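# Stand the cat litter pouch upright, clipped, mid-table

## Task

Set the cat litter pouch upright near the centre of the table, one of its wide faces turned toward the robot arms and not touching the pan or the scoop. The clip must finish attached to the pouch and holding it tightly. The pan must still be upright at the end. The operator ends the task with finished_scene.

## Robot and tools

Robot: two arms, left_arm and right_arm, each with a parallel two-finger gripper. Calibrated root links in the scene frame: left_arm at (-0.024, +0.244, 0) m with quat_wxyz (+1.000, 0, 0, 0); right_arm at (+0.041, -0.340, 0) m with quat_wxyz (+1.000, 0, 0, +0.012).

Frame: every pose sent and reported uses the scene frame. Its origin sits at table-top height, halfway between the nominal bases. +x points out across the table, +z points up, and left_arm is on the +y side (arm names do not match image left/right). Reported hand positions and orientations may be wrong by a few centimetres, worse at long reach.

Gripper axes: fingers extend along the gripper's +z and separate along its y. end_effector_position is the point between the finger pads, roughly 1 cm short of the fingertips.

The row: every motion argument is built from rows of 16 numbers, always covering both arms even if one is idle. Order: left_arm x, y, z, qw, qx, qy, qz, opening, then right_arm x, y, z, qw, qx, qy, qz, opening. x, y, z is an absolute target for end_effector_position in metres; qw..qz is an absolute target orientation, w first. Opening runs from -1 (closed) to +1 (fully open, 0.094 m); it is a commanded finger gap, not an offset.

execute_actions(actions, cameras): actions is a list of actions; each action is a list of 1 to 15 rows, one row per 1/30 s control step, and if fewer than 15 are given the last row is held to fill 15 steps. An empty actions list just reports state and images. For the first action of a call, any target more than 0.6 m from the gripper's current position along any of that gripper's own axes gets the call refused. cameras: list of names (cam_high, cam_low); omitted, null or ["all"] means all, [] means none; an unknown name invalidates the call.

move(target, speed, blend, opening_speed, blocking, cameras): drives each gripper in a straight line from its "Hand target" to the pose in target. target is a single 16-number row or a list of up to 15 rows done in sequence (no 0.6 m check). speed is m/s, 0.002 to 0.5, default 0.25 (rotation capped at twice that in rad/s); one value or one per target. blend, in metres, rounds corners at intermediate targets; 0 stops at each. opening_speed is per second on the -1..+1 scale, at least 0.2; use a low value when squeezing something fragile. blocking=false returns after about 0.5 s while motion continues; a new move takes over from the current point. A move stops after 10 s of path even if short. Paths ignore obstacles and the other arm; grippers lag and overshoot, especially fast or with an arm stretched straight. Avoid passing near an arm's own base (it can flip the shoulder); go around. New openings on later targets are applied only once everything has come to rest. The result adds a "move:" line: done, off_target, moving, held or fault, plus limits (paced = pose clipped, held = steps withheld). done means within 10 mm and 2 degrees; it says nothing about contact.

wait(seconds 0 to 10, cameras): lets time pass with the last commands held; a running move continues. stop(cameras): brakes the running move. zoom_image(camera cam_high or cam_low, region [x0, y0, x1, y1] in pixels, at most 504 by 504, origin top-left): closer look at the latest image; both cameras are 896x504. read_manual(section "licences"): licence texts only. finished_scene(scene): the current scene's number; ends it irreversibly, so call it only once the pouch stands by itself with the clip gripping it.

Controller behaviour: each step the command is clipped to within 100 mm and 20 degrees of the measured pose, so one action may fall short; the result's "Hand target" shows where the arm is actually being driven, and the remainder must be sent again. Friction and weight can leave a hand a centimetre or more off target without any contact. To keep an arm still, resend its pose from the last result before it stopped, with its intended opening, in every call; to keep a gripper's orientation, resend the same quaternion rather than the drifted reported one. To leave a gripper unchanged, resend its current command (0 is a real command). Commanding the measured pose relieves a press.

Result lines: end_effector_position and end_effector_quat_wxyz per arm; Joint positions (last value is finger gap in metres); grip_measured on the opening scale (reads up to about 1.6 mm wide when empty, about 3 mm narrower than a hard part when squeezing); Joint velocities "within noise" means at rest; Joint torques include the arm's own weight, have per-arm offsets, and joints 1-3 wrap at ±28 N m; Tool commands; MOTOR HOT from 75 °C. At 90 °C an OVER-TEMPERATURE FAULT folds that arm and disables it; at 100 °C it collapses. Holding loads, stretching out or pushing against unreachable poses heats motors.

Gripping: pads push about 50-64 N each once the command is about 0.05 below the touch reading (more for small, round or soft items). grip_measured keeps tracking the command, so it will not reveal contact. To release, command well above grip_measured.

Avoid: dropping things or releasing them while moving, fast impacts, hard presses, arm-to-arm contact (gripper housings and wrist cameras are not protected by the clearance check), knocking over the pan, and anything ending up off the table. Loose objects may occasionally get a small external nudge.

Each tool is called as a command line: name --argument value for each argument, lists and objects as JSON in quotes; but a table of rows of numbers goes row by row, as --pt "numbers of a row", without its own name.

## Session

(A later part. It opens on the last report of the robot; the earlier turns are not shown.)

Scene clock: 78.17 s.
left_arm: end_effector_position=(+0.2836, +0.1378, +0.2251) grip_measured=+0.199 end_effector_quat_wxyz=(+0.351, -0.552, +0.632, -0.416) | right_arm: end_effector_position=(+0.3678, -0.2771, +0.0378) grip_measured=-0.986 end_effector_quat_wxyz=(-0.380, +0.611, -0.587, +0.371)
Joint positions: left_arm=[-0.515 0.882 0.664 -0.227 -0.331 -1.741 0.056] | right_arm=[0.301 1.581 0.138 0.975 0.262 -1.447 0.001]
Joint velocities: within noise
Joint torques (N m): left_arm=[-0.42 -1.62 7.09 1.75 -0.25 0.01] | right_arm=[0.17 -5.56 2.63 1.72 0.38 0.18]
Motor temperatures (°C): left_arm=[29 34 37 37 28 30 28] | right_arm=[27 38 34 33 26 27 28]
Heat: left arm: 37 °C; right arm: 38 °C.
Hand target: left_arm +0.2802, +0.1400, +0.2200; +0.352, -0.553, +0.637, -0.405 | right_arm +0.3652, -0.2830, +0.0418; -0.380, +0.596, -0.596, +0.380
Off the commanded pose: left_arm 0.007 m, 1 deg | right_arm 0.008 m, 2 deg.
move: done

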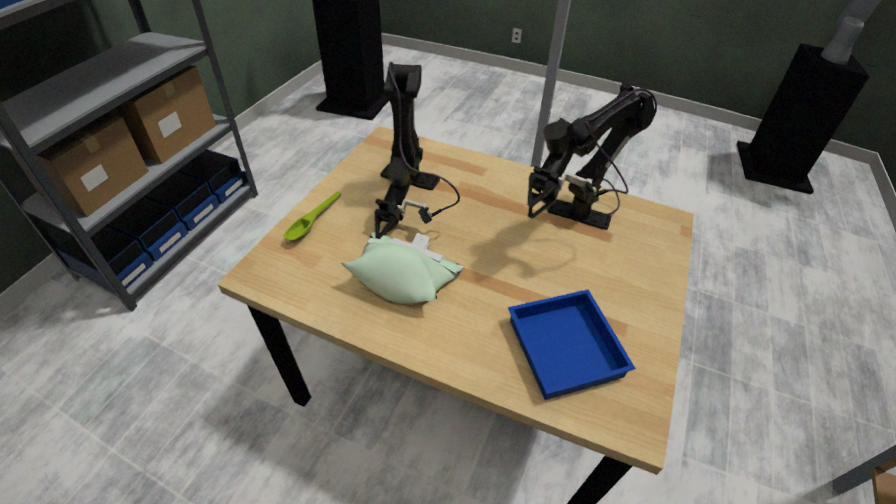

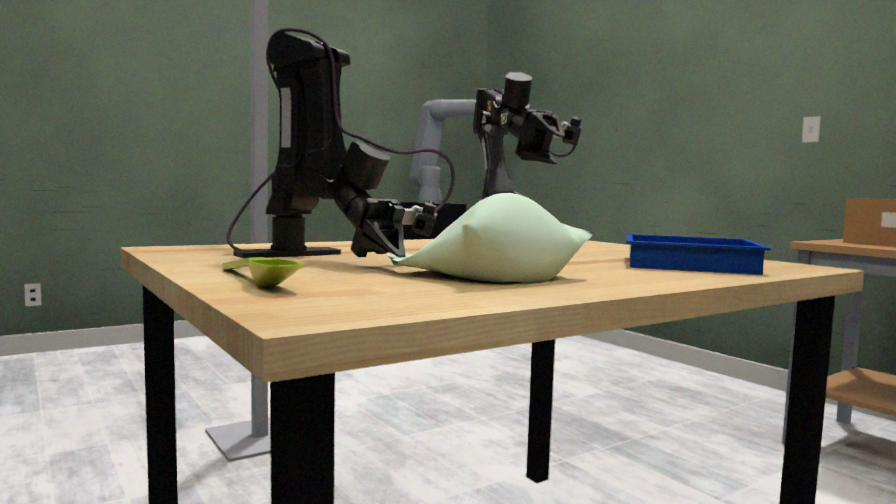

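move --pt "0.29 0.02 0.14 0.3454 -0.5421 0.646 -0.4116 0.06 0.365 -0.283 0.042 0.3799 -0.5964 0.5964 -0.3799 -1" --pt "0.323 -0.019 0.07 0.3454 -0.5421 0.646 -0.4116 0.06 0.365 -0.283 0.042 0.3799 -0.5964 0.5964 -0.3799 -1" --speed '[0.2, 0.12]' --blend '[0.02, 0]' --cameras '["cam_high", "cam_low"]'

zoom_image --camera "cam_high" --region '[370, 190, 500, 290]'

Scene clock: 81.03 s.
left_arm: end_effector_position=(+0.3186, -0.0174, +0.0681) grip_measured=+0.061 end_effector_quat_wxyz=(+0.338, -0.543, +0.649, -0.413) | right_arm: end_effector_position=(+0.3678, -0.2771, +0.0377) grip_measured=-0.986 end_effector_quat_wxyz=(-0.380, +0.611, -0.587, +0.370)
Joint positions: left_arm=[-0.901 1.783 0.664 0.556 -0.63 -1.938 0.05] | right_arm=[0.301 1.581 0.138 0.974 0.262 -1.446 0.001]
Joint velocities: within noise
Joint torques (N m): left_arm=[0.1 -5.81 7.06 1.86 -0.37 0.11] | right_arm=[0.17 -5.6 2.43 1.69 0.44 0.23]
Motor temperatures (°C): left_arm=[29 33 37 37 28 30 28] | right_arm=[27 38 34 33 26 27 28]
Heat: left arm: 37 °C; right arm: 38 °C.
Hand target: left_arm +0.3229, -0.0189, +0.0700; +0.345, -0.542, +0.646, -0.412 | right_arm +0.3652, -0.2829, +0.0418; -0.380, +0.596, -0.596, +0.380
Off the commanded pose: left_arm 0.005 m, 1 deg | right_arm 0.008 m, 2 deg.
move: done

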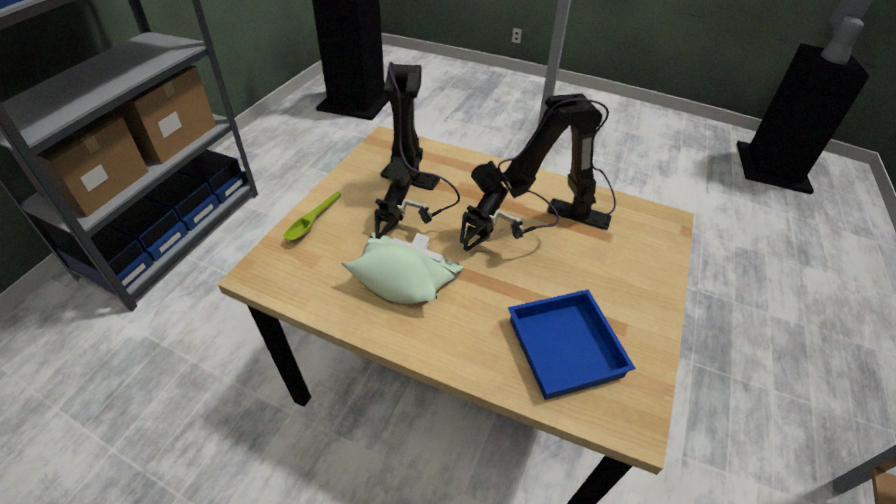

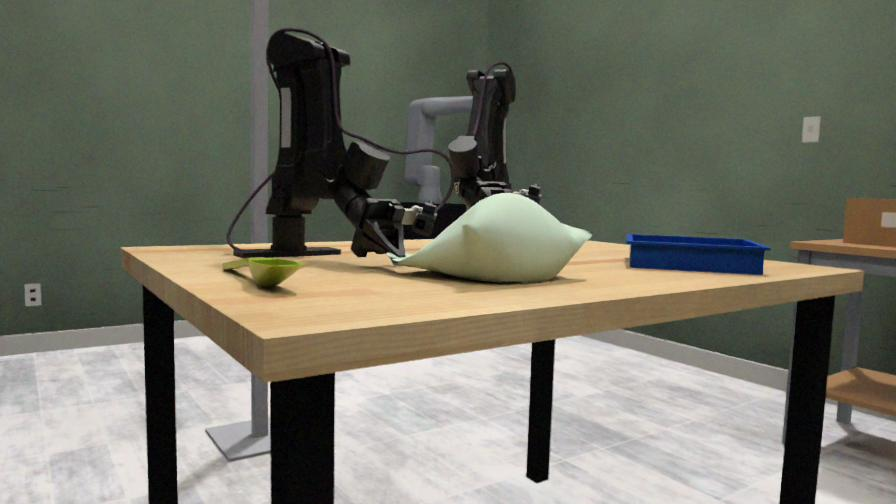

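Scaled by 3.877.

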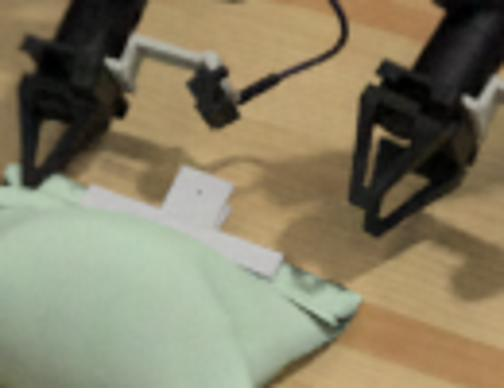

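move --pt "0.3225 -0.0295 0.045 0.3454 -0.5421 0.646 -0.4116 0.06 0.365 -0.283 0.042 0.3799 -0.5964 0.5964 -0.3799 -1" --pt "0.3225 -0.0295 0.024 0.3454 -0.5421 0.646 -0.4116 0.06 0.365 -0.283 0.042 0.3799 -0.5964 0.5964 -0.3799 -1" --speed '[0.08, 0.05]' --blend '[0.01, 0]' --cameras '["cam_high"]'

zoom_image --camera "cam_high" --region '[410, 220, 490, 290]'

Scene clock: 82.93 s.
left_arm: end_effector_position=(+0.3224, -0.0278, +0.0287) grip_measured=+0.061 end_effector_quat_wxyz=(+0.341, -0.544, +0.643, -0.418) | right_arm: end_effector_position=(+0.3677, -0.2772, +0.0376) grip_measured=-0.986 end_effector_quat_wxyz=(-0.380, +0.611, -0.587, +0.370)
Joint positions: left_arm=[-0.916 1.978 0.671 0.753 -0.653 -1.948 0.05] | right_arm=[0.301 1.581 0.138 0.974 0.262 -1.446 0.001]
Joint velocities: within noise
Joint torques (N m): left_arm=[-0.61 -5.97 5.65 1.71 -0.3 0.03] | right_arm=[0.35 -5.71 2.55 1.75 0.43 0.23]
Motor temperatures (°C): left_arm=[29 33 37 37 28 30 28] | right_arm=[27 37 34 34 26 27 28]
Heat: left arm: 37 °C; right arm: 37 °C.
Hand target: left_arm +0.3224, -0.0294, +0.0241; +0.345, -0.542, +0.646, -0.412 | right_arm +0.3652, -0.2830, +0.0417; -0.380, +0.596, -0.596, +0.380
Off the commanded pose: left_arm 0.005 m, 1 deg | right_arm 0.008 m, 2 deg.
move: done
Images, in order (width x height): cam_high 896x504.

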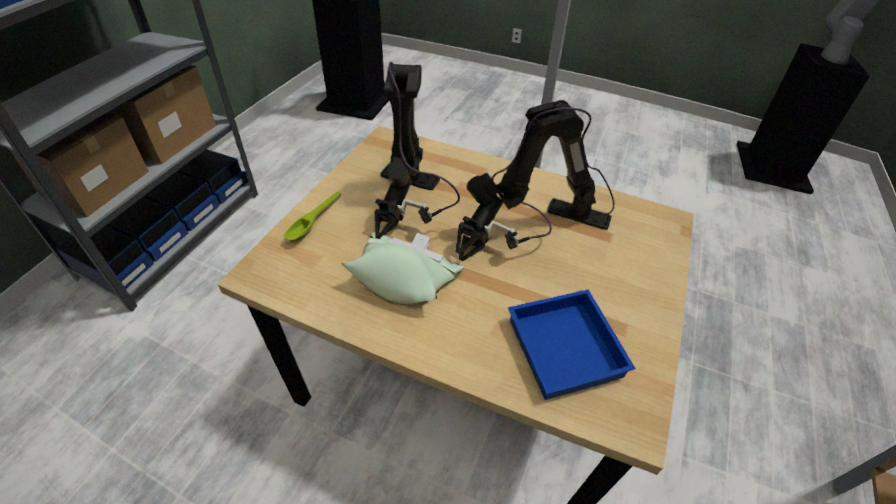

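Scaled by 6.300.

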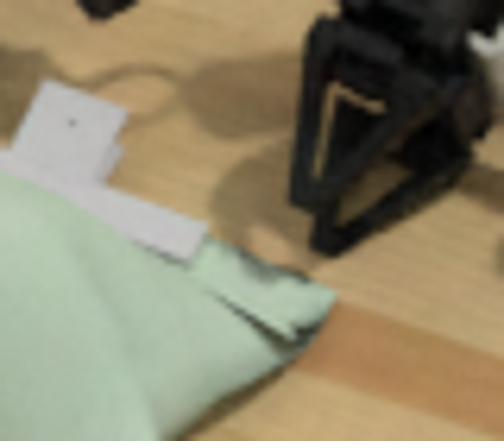

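move --pt "0.356 -0.0385 0.024 0.3454 -0.5421 0.646 -0.4116 0.06 0.365 -0.283 0.042 0.3799 -0.5964 0.5964 -0.3799 -1" --speed 0.05 --cameras '["cam_high"]'

zoom_image --camera "cam_high" --region '[410, 220, 490, 290]'

Scene clock: 84.27 s.
left_arm: end_effector_position=(+0.3525, -0.0388, +0.0298) grip_measured=+0.061 end_effector_quat_wxyz=(+0.341, -0.544, +0.639, -0.423) | right_arm: end_effector_position=(+0.3677, -0.2775, +0.0376) grip_measured=-0.986 end_effector_quat_wxyz=(-0.380, +0.611, -0.588, +0.371)
Joint positions: left_arm=[-0.865 2.047 0.782 0.742 -0.61 -1.916 0.05] | right_arm=[0.301 1.581 0.138 0.974 0.264 -1.446 0.001]
Joint velocities: within noise
Joint torques (N m): left_arm=[0.47 -7.01 6.52 1.64 -0.16 0.16] | right_arm=[0.47 -5.89 2.7 1.73 0.41 0.24]
Motor temperatures (°C): left_arm=[29 34 37 37 28 30 28] | right_arm=[27 37 33 34 26 27 28]
Heat: left arm: 37 °C; right arm: 37 °C.
Hand target: left_arm +0.3558, -0.0384, +0.0240; +0.345, -0.542, +0.646, -0.412 | right_arm +0.3652, -0.2830, +0.0417; -0.380, +0.596, -0.596, +0.380
Off the commanded pose: left_arm 0.007 m, 2 deg | right_arm 0.008 m, 2 deg.
move: done
Images, in order (width x height): cam_high 896x504.

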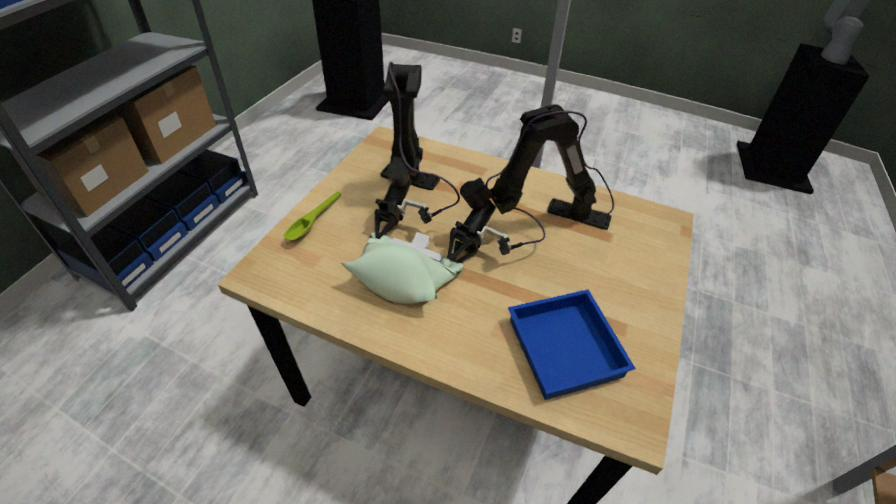

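Scaled by 6.300.

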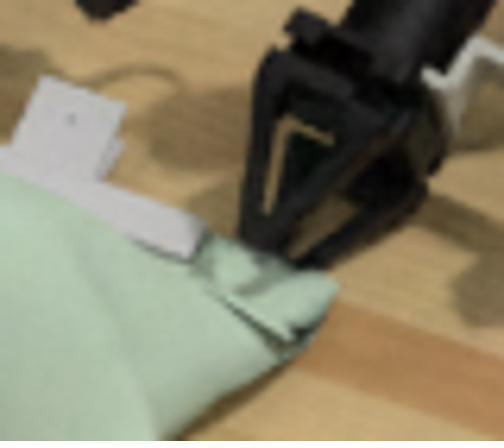

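move --pt "0.363 -0.0400 0.025 0.3454 -0.5421 0.646 -0.4116 0.06 0.365 -0.283 0.042 0.3799 -0.5964 0.5964 -0.3799 -1" --pt "0.363 -0.0400 0.031 0.3454 -0.5421 0.646 -0.4116 -1 0.365 -0.283 0.042 0.3799 -0.5964 0.5964 -0.3799 -1" --speed 0.05 --opening_speed 0.6 --cameras '["cam_high", "cam_low"]'

zoom_image --camera "cam_high" --region '[410, 220, 490, 290]'

Scene clock: 87.23 s.
left_arm: end_effector_position=(+0.3561, -0.0385, +0.0227) grip_measured=-0.986 end_effector_quat_wxyz=(+0.338, -0.543, +0.653, -0.405) | right_arm: end_effector_position=(+0.3678, -0.2778, +0.0377) grip_measured=-0.986 end_effector_quat_wxyz=(-0.380, +0.610, -0.588, +0.371)
Joint positions: left_arm=[-0.853 2.056 0.81 0.683 -0.592 -1.908 0.001] | right_arm=[0.301 1.581 0.138 0.974 0.265 -1.446 0.001]
Joint velocities: within noise
Joint torques (N m): left_arm=[0.54 -8.81 6.54 1.89 -0.29 0.17] | right_arm=[0.31 -5.71 2.48 1.69 0.43 0.19]
Motor temperatures (°C): left_arm=[28 34 37 37 28 30 28] | right_arm=[27 37 33 34 26 27 28]
Heat: left arm: 37 °C; right arm: 37 °C.
Hand target: left_arm +0.3628, -0.0399, +0.0310; +0.345, -0.542, +0.646, -0.412 | right_arm +0.3652, -0.2830, +0.0417; -0.380, +0.596, -0.596, +0.380
Off the commanded pose: left_arm 0.011 m, 1 deg | right_arm 0.007 m, 2 deg.
move: off_target (left_arm)

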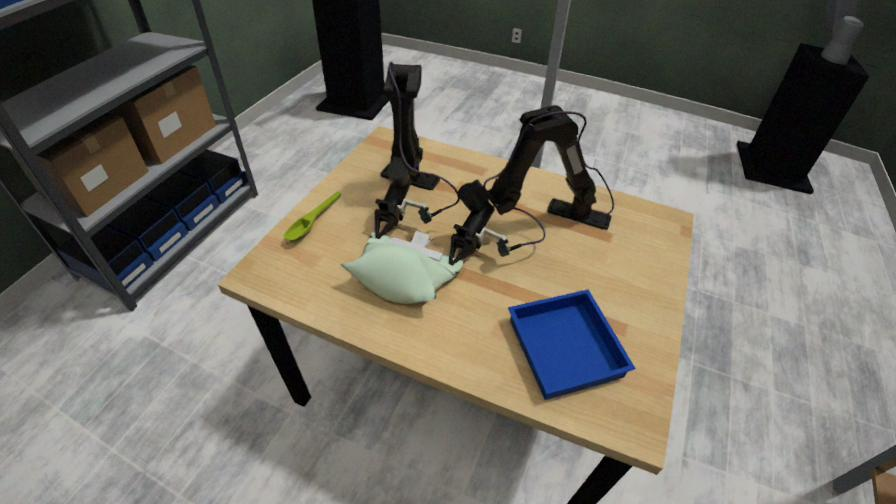

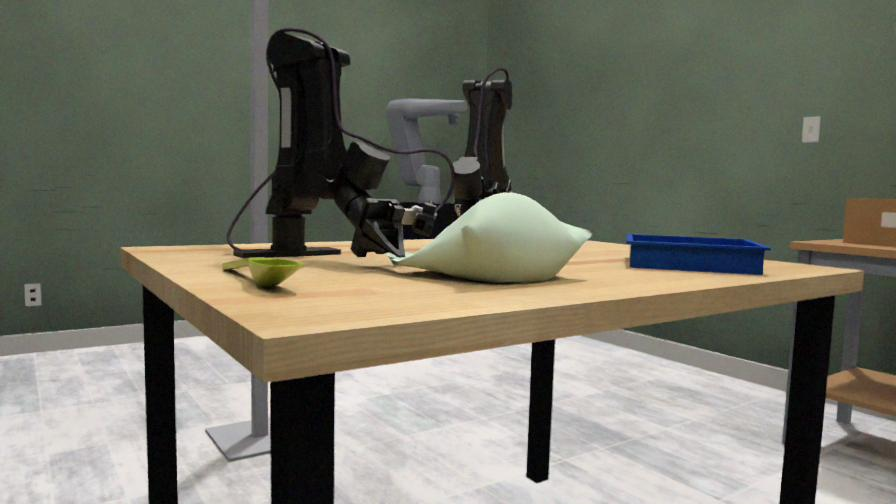

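Scaled by 6.300.

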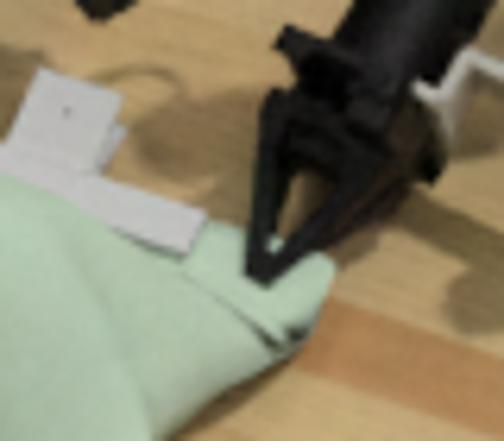

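move --pt "0.372 -0.040 0.07 0.3359 -0.548 0.6531 -0.4002 -1 0.377 -0.281 0.075 0.3695 -0.6029 0.6029 -0.3695 -1" --pt "0.385 -0.040 0.11 0.2968 -0.5702 0.6794 -0.3537 -1 0.391 -0.281 0.115 0.3265 -0.6272 0.6272 -0.3265 -1" --speed 0.06 --blend '[0.01, 0]' --cameras '["cam_high", "cam_low"]'

zoom_image --camera "cam_high" --region '[310, 180, 490, 310]'

Scene clock: 90.37 s.
left_arm: end_effector_position=(+0.3746, -0.0396, +0.0812) grip_measured=-0.986 end_effector_quat_wxyz=(+0.285, -0.567, +0.699, -0.330) | right_arm: end_effector_position=(+0.3803, -0.2789, +0.0895) grip_measured=-0.986 end_effector_quat_wxyz=(-0.302, +0.650, -0.625, +0.310)
Joint positions: left_arm=[-0.784 1.881 1.102 0.013 -0.463 -1.947 0.001] | right_arm=[0.262 1.242 0.494 0.052 0.218 -1.426 0.001]
Joint velocities: within noise
Joint torques (N m): left_arm=[0.79 -11.44 9.17 1.64 -0.39 0.02] | right_arm=[-1.24 -6.12 9.42 1.52 0.07 0.22]
Motor temperatures (°C): left_arm=[28 35 38 37 28 30 28] | right_arm=[27 37 34 34 26 27 28]
Heat: left arm: 38 °C; right arm: 37 °C.
Hand target: left_arm +0.3844, -0.0395, +0.1097; +0.297, -0.570, +0.679, -0.354 | right_arm +0.3905, -0.2812, +0.1148; -0.327, +0.627, -0.627, +0.327
Off the commanded pose: left_arm 0.031 m, 4 deg | right_arm 0.028 m, 4 deg.
move: off_target (left_arm, right_arm)

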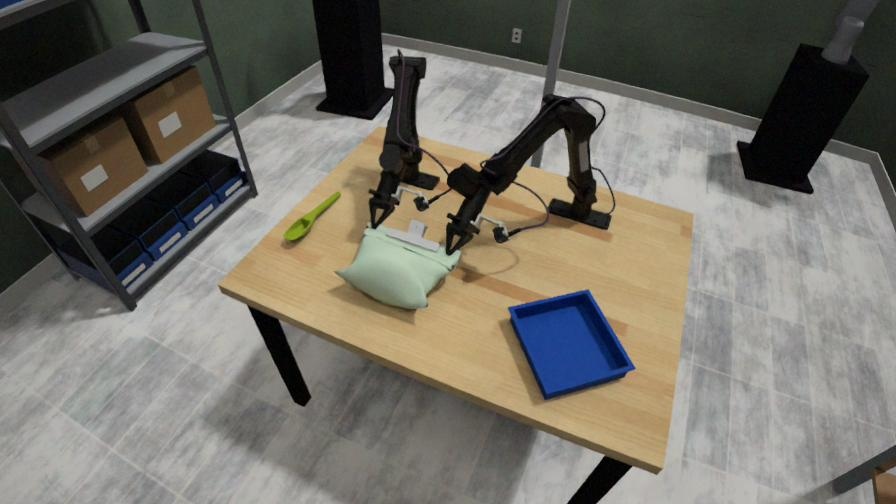

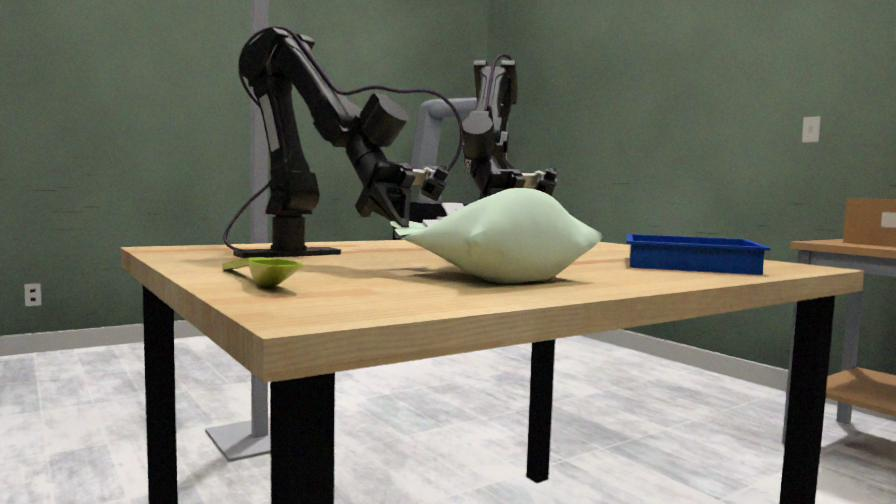

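Scaled by 2.800.

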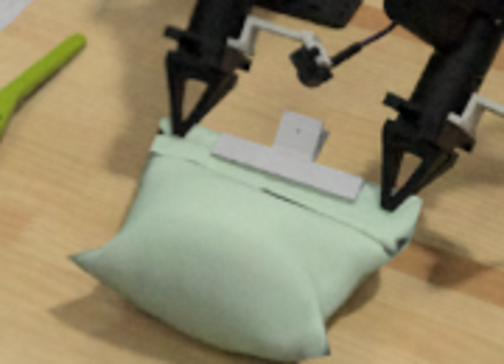

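execute_actions --actions '[]'

Scene clock: 91.33 s.
left_arm: end_effector_position=(+0.3745, -0.0395, +0.0811) grip_measured=-0.986 end_effector_quat_wxyz=(+0.284, -0.567, +0.699, -0.330) | right_arm: end_effector_position=(+0.3802, -0.2789, +0.0893) grip_measured=-0.986 end_effector_quat_wxyz=(-0.302, +0.650, -0.625, +0.310)
Joint positions: left_arm=[-0.784 1.881 1.102 0.012 -0.463 -1.947 0.001] | right_arm=[0.262 1.242 0.494 0.052 0.218 -1.426 0.001]
Joint velocities: within noise
Joint torques (N m): left_arm=[0.68 -11.29 9.2 1.65 -0.39 0.03] | right_arm=[-1.22 -5.94 9.43 1.55 0.12 0.17]
Motor temperatures (°C): left_arm=[28 36 38 37 28 30 28] | right_arm=[27 37 34 34 26 27 28]
Heat: left arm: 38 °C; right arm: 37 °C.
Hand target: left_arm +0.3844, -0.0395, +0.1097; +0.297, -0.570, +0.679, -0.354 | right_arm +0.3904, -0.2812, +0.1148; -0.327, +0.627, -0.627, +0.327
Tool commands: left_gripper/opening=-1.0 right_gripper/opening=-1.0
Off the commanded pose: left_arm 0.031 m, 4 deg | right_arm 0.028 m, 4 deg.

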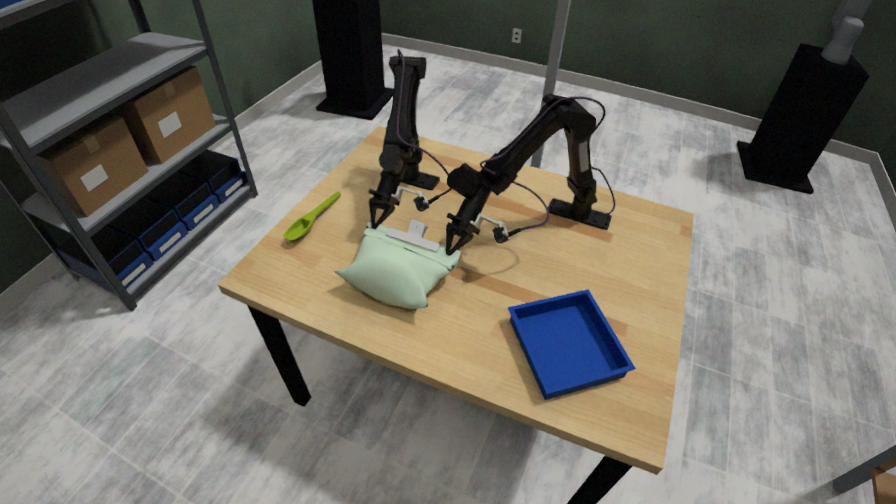

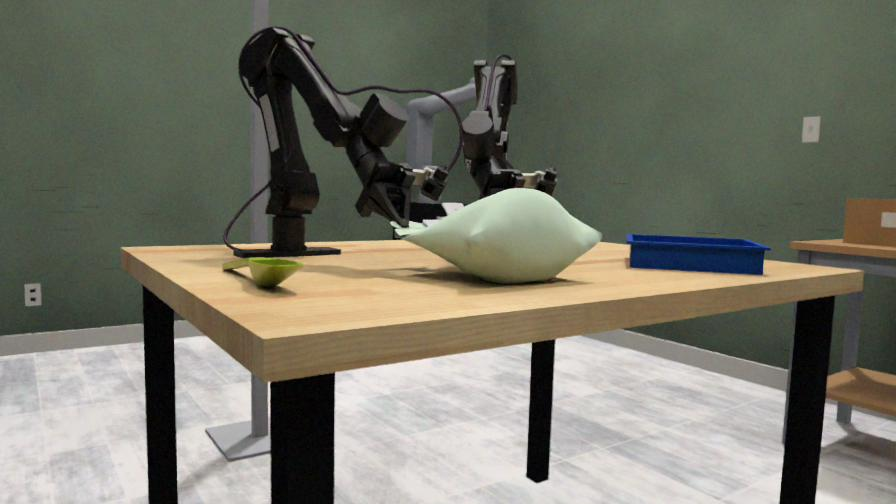

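move --target '[0.397, -0.040, 0.15, 0.2460, -0.5939, 0.7077, -0.2931, -1, 0.403, -0.281, 0.154, 0.2706, -0.6533, 0.6533, -0.2706, -1]' --speed 0.07

Scene clock: 93.37 s.
left_arm: end_effector_position=(+0.3891, -0.0429, +0.1390) grip_measured=-0.986 end_effector_quat_wxyz=(+0.232, -0.590, +0.716, -0.291) | right_arm: end_effector_position=(+0.3939, -0.2824, +0.1387) grip_measured=-0.986 end_effector_quat_wxyz=(-0.252, +0.665, -0.651, +0.266)
Joint positions: left_arm=[-0.732 1.879 1.447 -0.447 -0.353 -1.981 0.001] | right_arm=[0.223 1.282 0.84 -0.395 0.179 -1.415 0.001]
Joint velocities: within noise
Joint torques (N m): left_arm=[0.36 -8.75 10.36 1.38 -0.5 0.04] | right_arm=[-0.84 -4.05 10.06 1.4 -0.08 0.13]
Motor temperatures (°C): left_arm=[28 36 38 37 28 30 28] | right_arm=[27 37 35 34 26 27 28]
Heat: left arm: 38 °C; right arm: 37 °C.
Hand target: left_arm +0.3967, -0.0398, +0.1500; +0.246, -0.594, +0.708, -0.294 | right_arm +0.4025, -0.2812, +0.1541; -0.271, +0.653, -0.653, +0.271
Off the commanded pose: left_arm 0.014 m, 2 deg | right_arm 0.018 m, 3 deg.
move: off_target (left_arm, right_arm)

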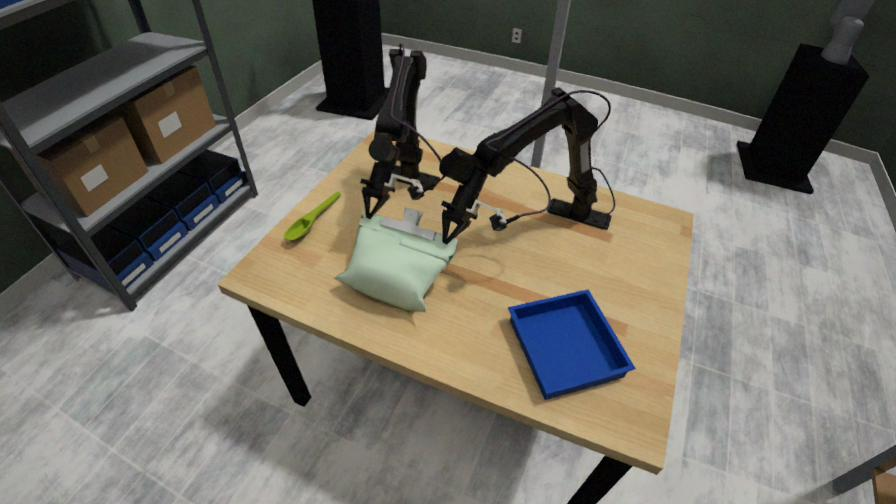

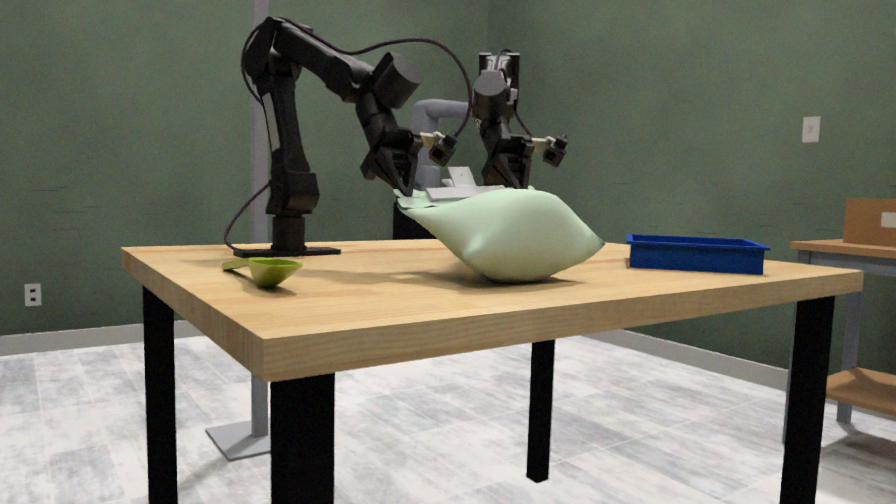

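move --pt "0.377 -0.040 0.178 0.1664 -0.6209 0.7399 -0.1982 -1 0.383 -0.281 0.180 0.1830 -0.6830 0.6830 -0.1830 -1" --pt "0.35 -0.040 0.208 0.1116 -0.6330 0.7544 -0.1330 -1 0.356 -0.281 0.21 0.0923 -0.7010 0.7010 -0.0923 -1" --speed 0.08 --blend 0.01

Scene clock: 97.47 s.
left_arm: end_effector_position=(+0.3458, -0.0408, +0.1993) grip_measured=-0.986 end_effector_quat_wxyz=(+0.097, -0.632, +0.758, -0.127) | right_arm: end_effector_position=(+0.3546, -0.2810, +0.1974) grip_measured=-0.986 end_effector_quat_wxyz=(-0.081, +0.707, -0.696, +0.093)
Joint positions: left_arm=[-0.715 2.145 2.294 -1.434 -0.149 -2.084 0.001] | right_arm=[0.196 1.55 1.533 -1.316 0.068 -1.375 0.001]
Joint velocities: within noise
Joint torques (N m): left_arm=[-0.38 -9.94 9.37 0.82 -0.43 -0.01] | right_arm=[-0.98 -6.15 9.89 0.34 -0.14 0.06]
Motor temperatures (°C): left_arm=[28 37 39 36 28 30 28] | right_arm=[27 37 36 33 26 27 29]
Heat: left arm: 39 °C; right arm: 37 °C.
Hand target: left_arm +0.3499, -0.0399, +0.2079; +0.111, -0.633, +0.754, -0.134 | right_arm +0.3558, -0.2811, +0.2099; -0.093, +0.701, -0.701, +0.093
Off the commanded pose: left_arm 0.010 m, 2 deg | right_arm 0.013 m, 2 deg.
move: off_target (right_arm)

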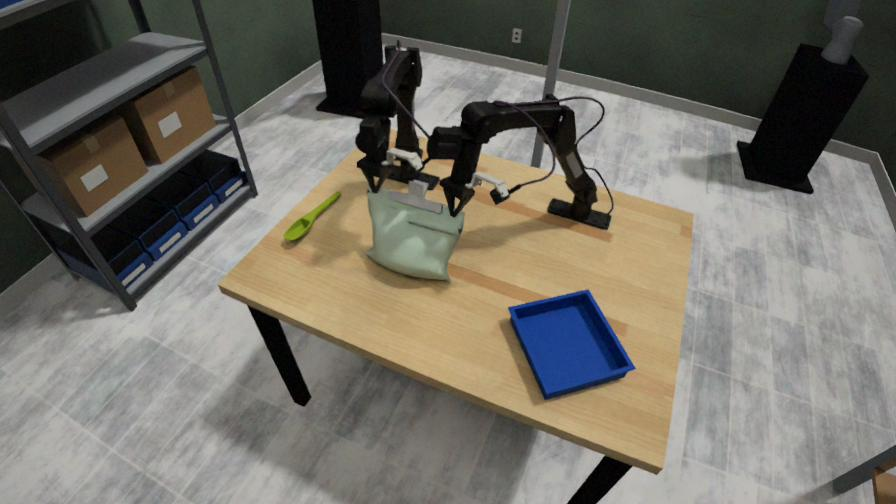

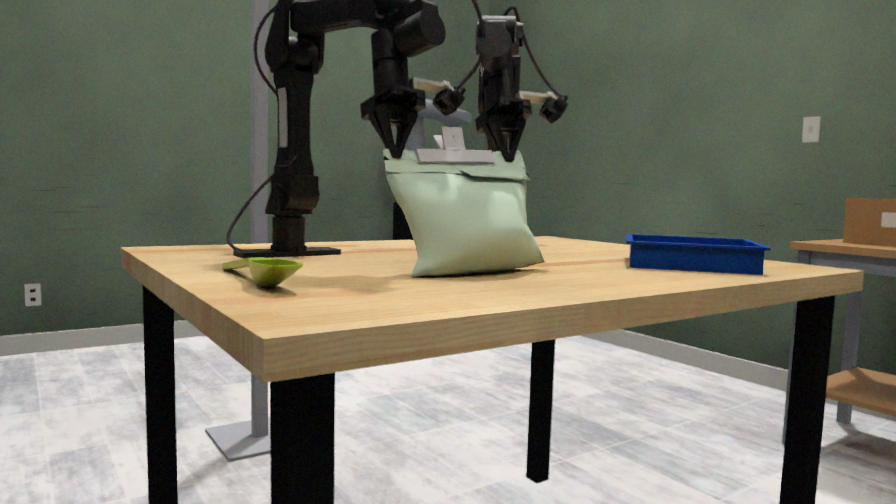

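move --pt "0.342 -0.040 0.246 0.1116 -0.6330 0.7544 -0.1330 -1 0.348 -0.281 0.248 0.0923 -0.7010 0.7010 -0.0923 -1" --pt "0.302 0.115 0.246 0.0923 -0.7010 0.7010 -0.0923 -1 0.308 -0.126 0.248 0.0923 -0.7010 0.7010 -0.0923 -1" --speed 0.09 --blend 0.01

Scene clock: 100.90 s.
left_arm: end_effector_position=(+0.3002, +0.1063, +0.2302) grip_measured=-0.987 end_effector_quat_wxyz=(-0.063, +0.703, -0.705, +0.073) | right_arm: end_effector_position=(+0.3005, -0.1295, +0.2294) grip_measured=-0.986 end_effector_quat_wxyz=(-0.071, +0.707, -0.699, +0.082)
Joint positions: left_arm=[-0.439 1.781 1.938 -1.547 -0.069 -2.002 0.001] | right_arm=[0.738 1.734 1.874 -1.564 0.159 -0.832 0.001]
Joint velocities: within noise
Joint torques (N m): left_arm=[0.17 -10.84 5.97 0.91 -0.62 0.07] | right_arm=[0.27 -7.91 9.94 0.47 0.3 0.05]
Motor temperatures (°C): left_arm=[28 38 39 36 29 30 29] | right_arm=[27 38 37 33 26 27 29]
Heat: left arm: 39 °C; right arm: 38 °C.
Hand target: left_arm +0.3017, +0.1150, +0.2459; -0.092, +0.702, -0.701, +0.092 | right_arm +0.3073, -0.1266, +0.2476; -0.103, +0.701, -0.700, +0.093
Off the commanded pose: left_arm 0.018 m, 4 deg | right_arm 0.020 m, 3 deg.
joint read past its limit (right arm) — joint 4 (wrist pitch), lower limit.
joint sent to its limit (right arm) — joint 4 (wrist pitch), lower limit. The joint targets still meet the commanded pose.
move: off_target (left_arm, right_arm)

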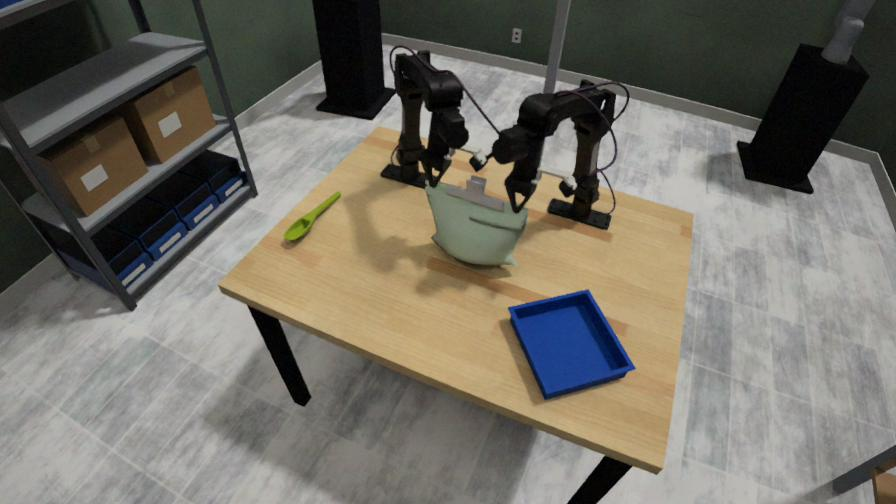

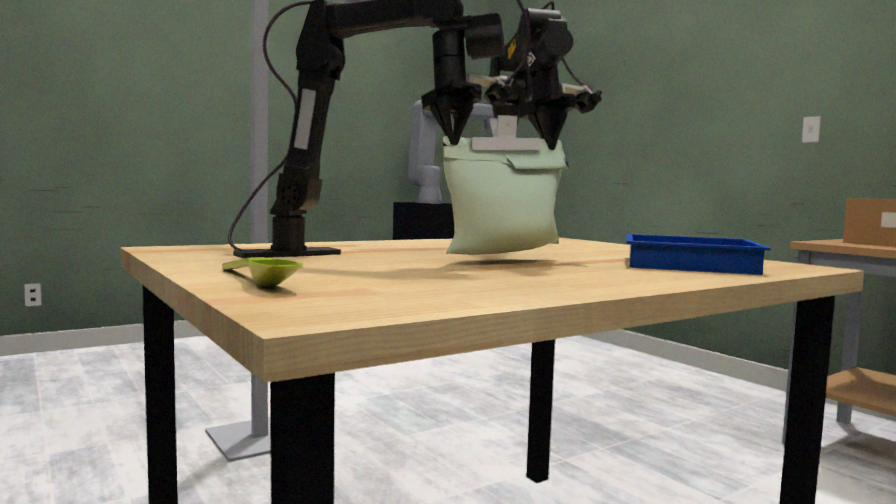

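move --target '[0.302, 0.115, 0.217, 0.0923, -0.7010, 0.7010, -0.0923, -1, 0.308, -0.126, 0.219, 0.0923, -0.7010, 0.7010, -0.0923, -1]' --speed 0.06

zoom_image --camera "cam_low" --region '[380, 60, 640, 300]'

zoom_image --camera "cam_high" --region '[360, 90, 600, 300]'

Scene clock: 102.30 s.
left_arm: end_effector_position=(+0.2975, +0.1069, +0.2023) grip_measured=-0.987 end_effector_quat_wxyz=(-0.061, +0.703, -0.705, +0.072) | right_arm: end_effector_position=(+0.3048, -0.1286, +0.2096) grip_measured=-0.986 end_effector_quat_wxyz=(-0.064, +0.706, -0.700, +0.088)
Joint positions: left_arm=[-0.439 1.733 1.763 -1.423 -0.065 -2.001 0.001] | right_arm=[0.738 1.734 1.792 -1.494 0.172 -0.829 0.001]
Joint velocities: within noise
Joint torques (N m): left_arm=[0.28 -10.13 6.09 0.98 -0.59 0.06] | right_arm=[0.12 -9.47 5.37 0.7 0.17 0.08]
Motor temperatures (°C): left_arm=[28 38 39 36 29 30 29] | right_arm=[27 38 37 32 26 27 29]
Heat: left arm: 39 °C; right arm: 38 °C.
Hand target: left_arm +0.3016, +0.1150, +0.2171; -0.092, +0.702, -0.701, +0.092 | right_arm +0.3078, -0.1261, +0.2192; -0.092, +0.701, -0.701, +0.092
Off the commanded pose: left_arm 0.017 m, 4 deg | right_arm 0.010 m, 3 deg.
move: off_target (left_arm, right_arm)

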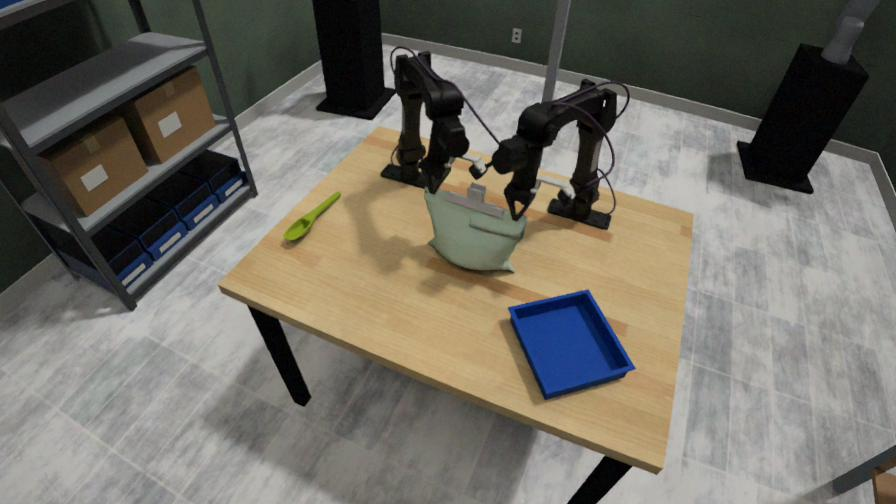

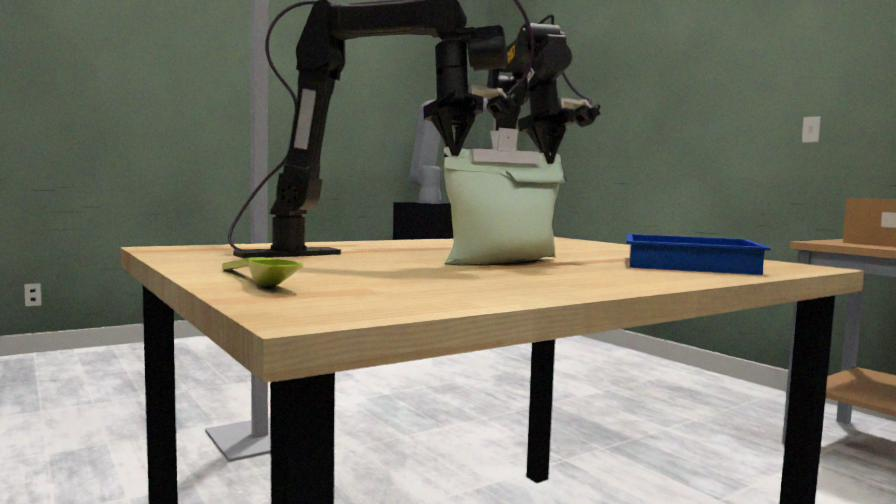

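Scaled by 1.938.

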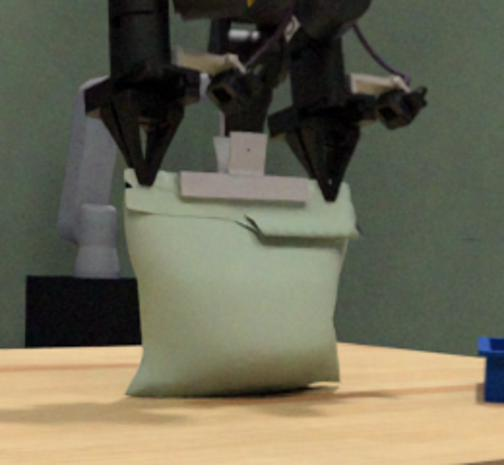

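Scaled by 2.100.

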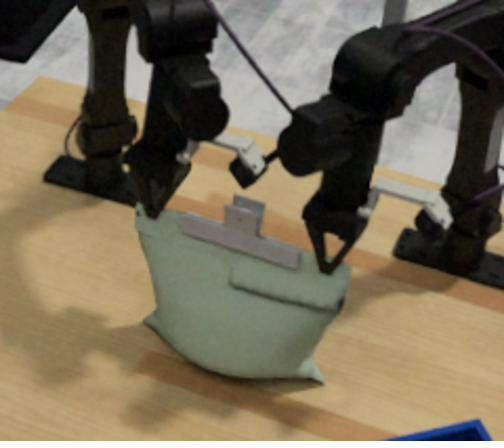

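move --target '[0.302, 0.115, 0.207, 0.0923, -0.7010, 0.7010, -0.0923, -1, 0.308, -0.126, 0.204, 0.0923, -0.7010, 0.7010, -0.0923, -1]' --speed 0.05

zoom_image --camera "cam_low" --region '[380, 60, 640, 300]'

zoom_image --camera "cam_high" --region '[360, 90, 600, 300]'

Scene clock: 103.70 s.
left_arm: end_effector_position=(+0.3010, +0.1057, +0.1977) grip_measured=-0.987 end_effector_quat_wxyz=(-0.067, +0.702, -0.704, +0.085) | right_arm: end_effector_position=(+0.3094, -0.1293, +0.2013) grip_measured=-0.986 end_effector_quat_wxyz=(-0.076, +0.703, -0.700, +0.099)
Joint positions: left_arm=[-0.439 1.713 1.715 -1.366 -0.067 -2 0.001] | right_arm=[0.738 1.709 1.723 -1.424 0.193 -0.829 0.001]
Joint velocities: within noise
Joint torques (N m): left_arm=[0.43 -9.69 5.61 0.86 -0.52 0.08] | right_arm=[0.24 -8.87 4.46 0.7 -0.09 0.05]
Motor temperatures (°C): left_arm=[28 38 38 35 29 30 29] | right_arm=[27 38 37 32 26 27 29]
Heat: left arm: 38 °C; right arm: 38 °C.
Hand target: left_arm +0.3019, +0.1149, +0.2069; -0.092, +0.701, -0.701, +0.092 | right_arm +0.3080, -0.1260, +0.2040; -0.092, +0.701, -0.701, +0.092
Off the commanded pose: left_arm 0.013 m, 3 deg | right_arm 0.004 m, 2 deg.
move: off_target (left_arm)

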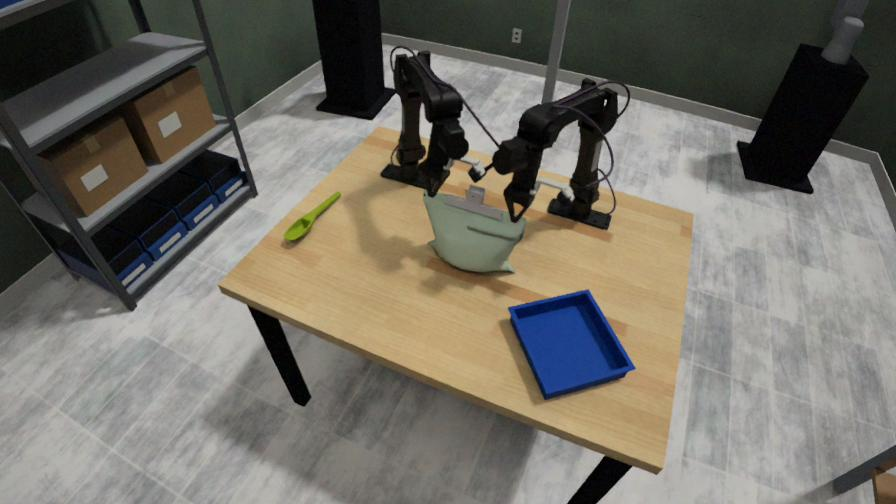

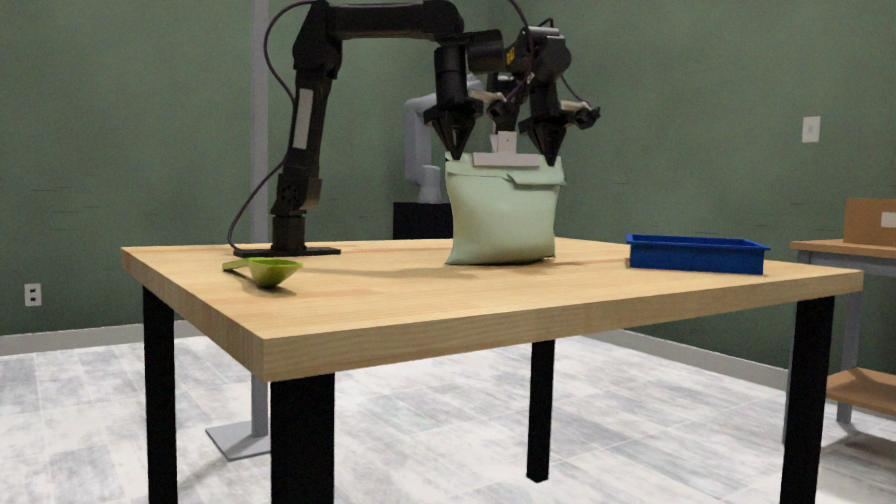

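Scaled by 1.938.

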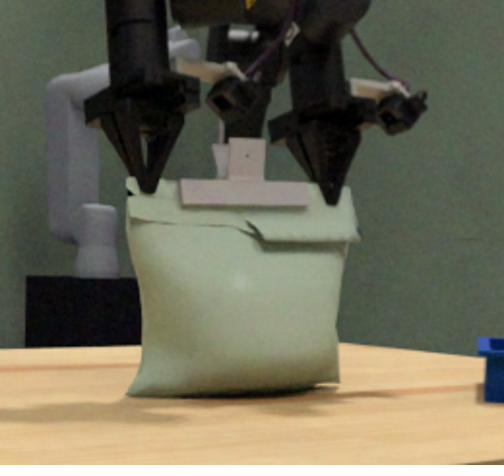

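Scaled by 2.100.

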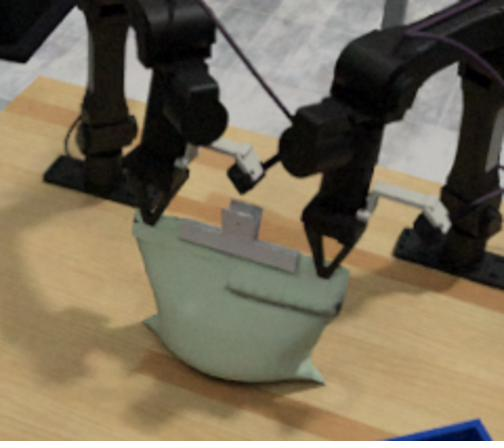

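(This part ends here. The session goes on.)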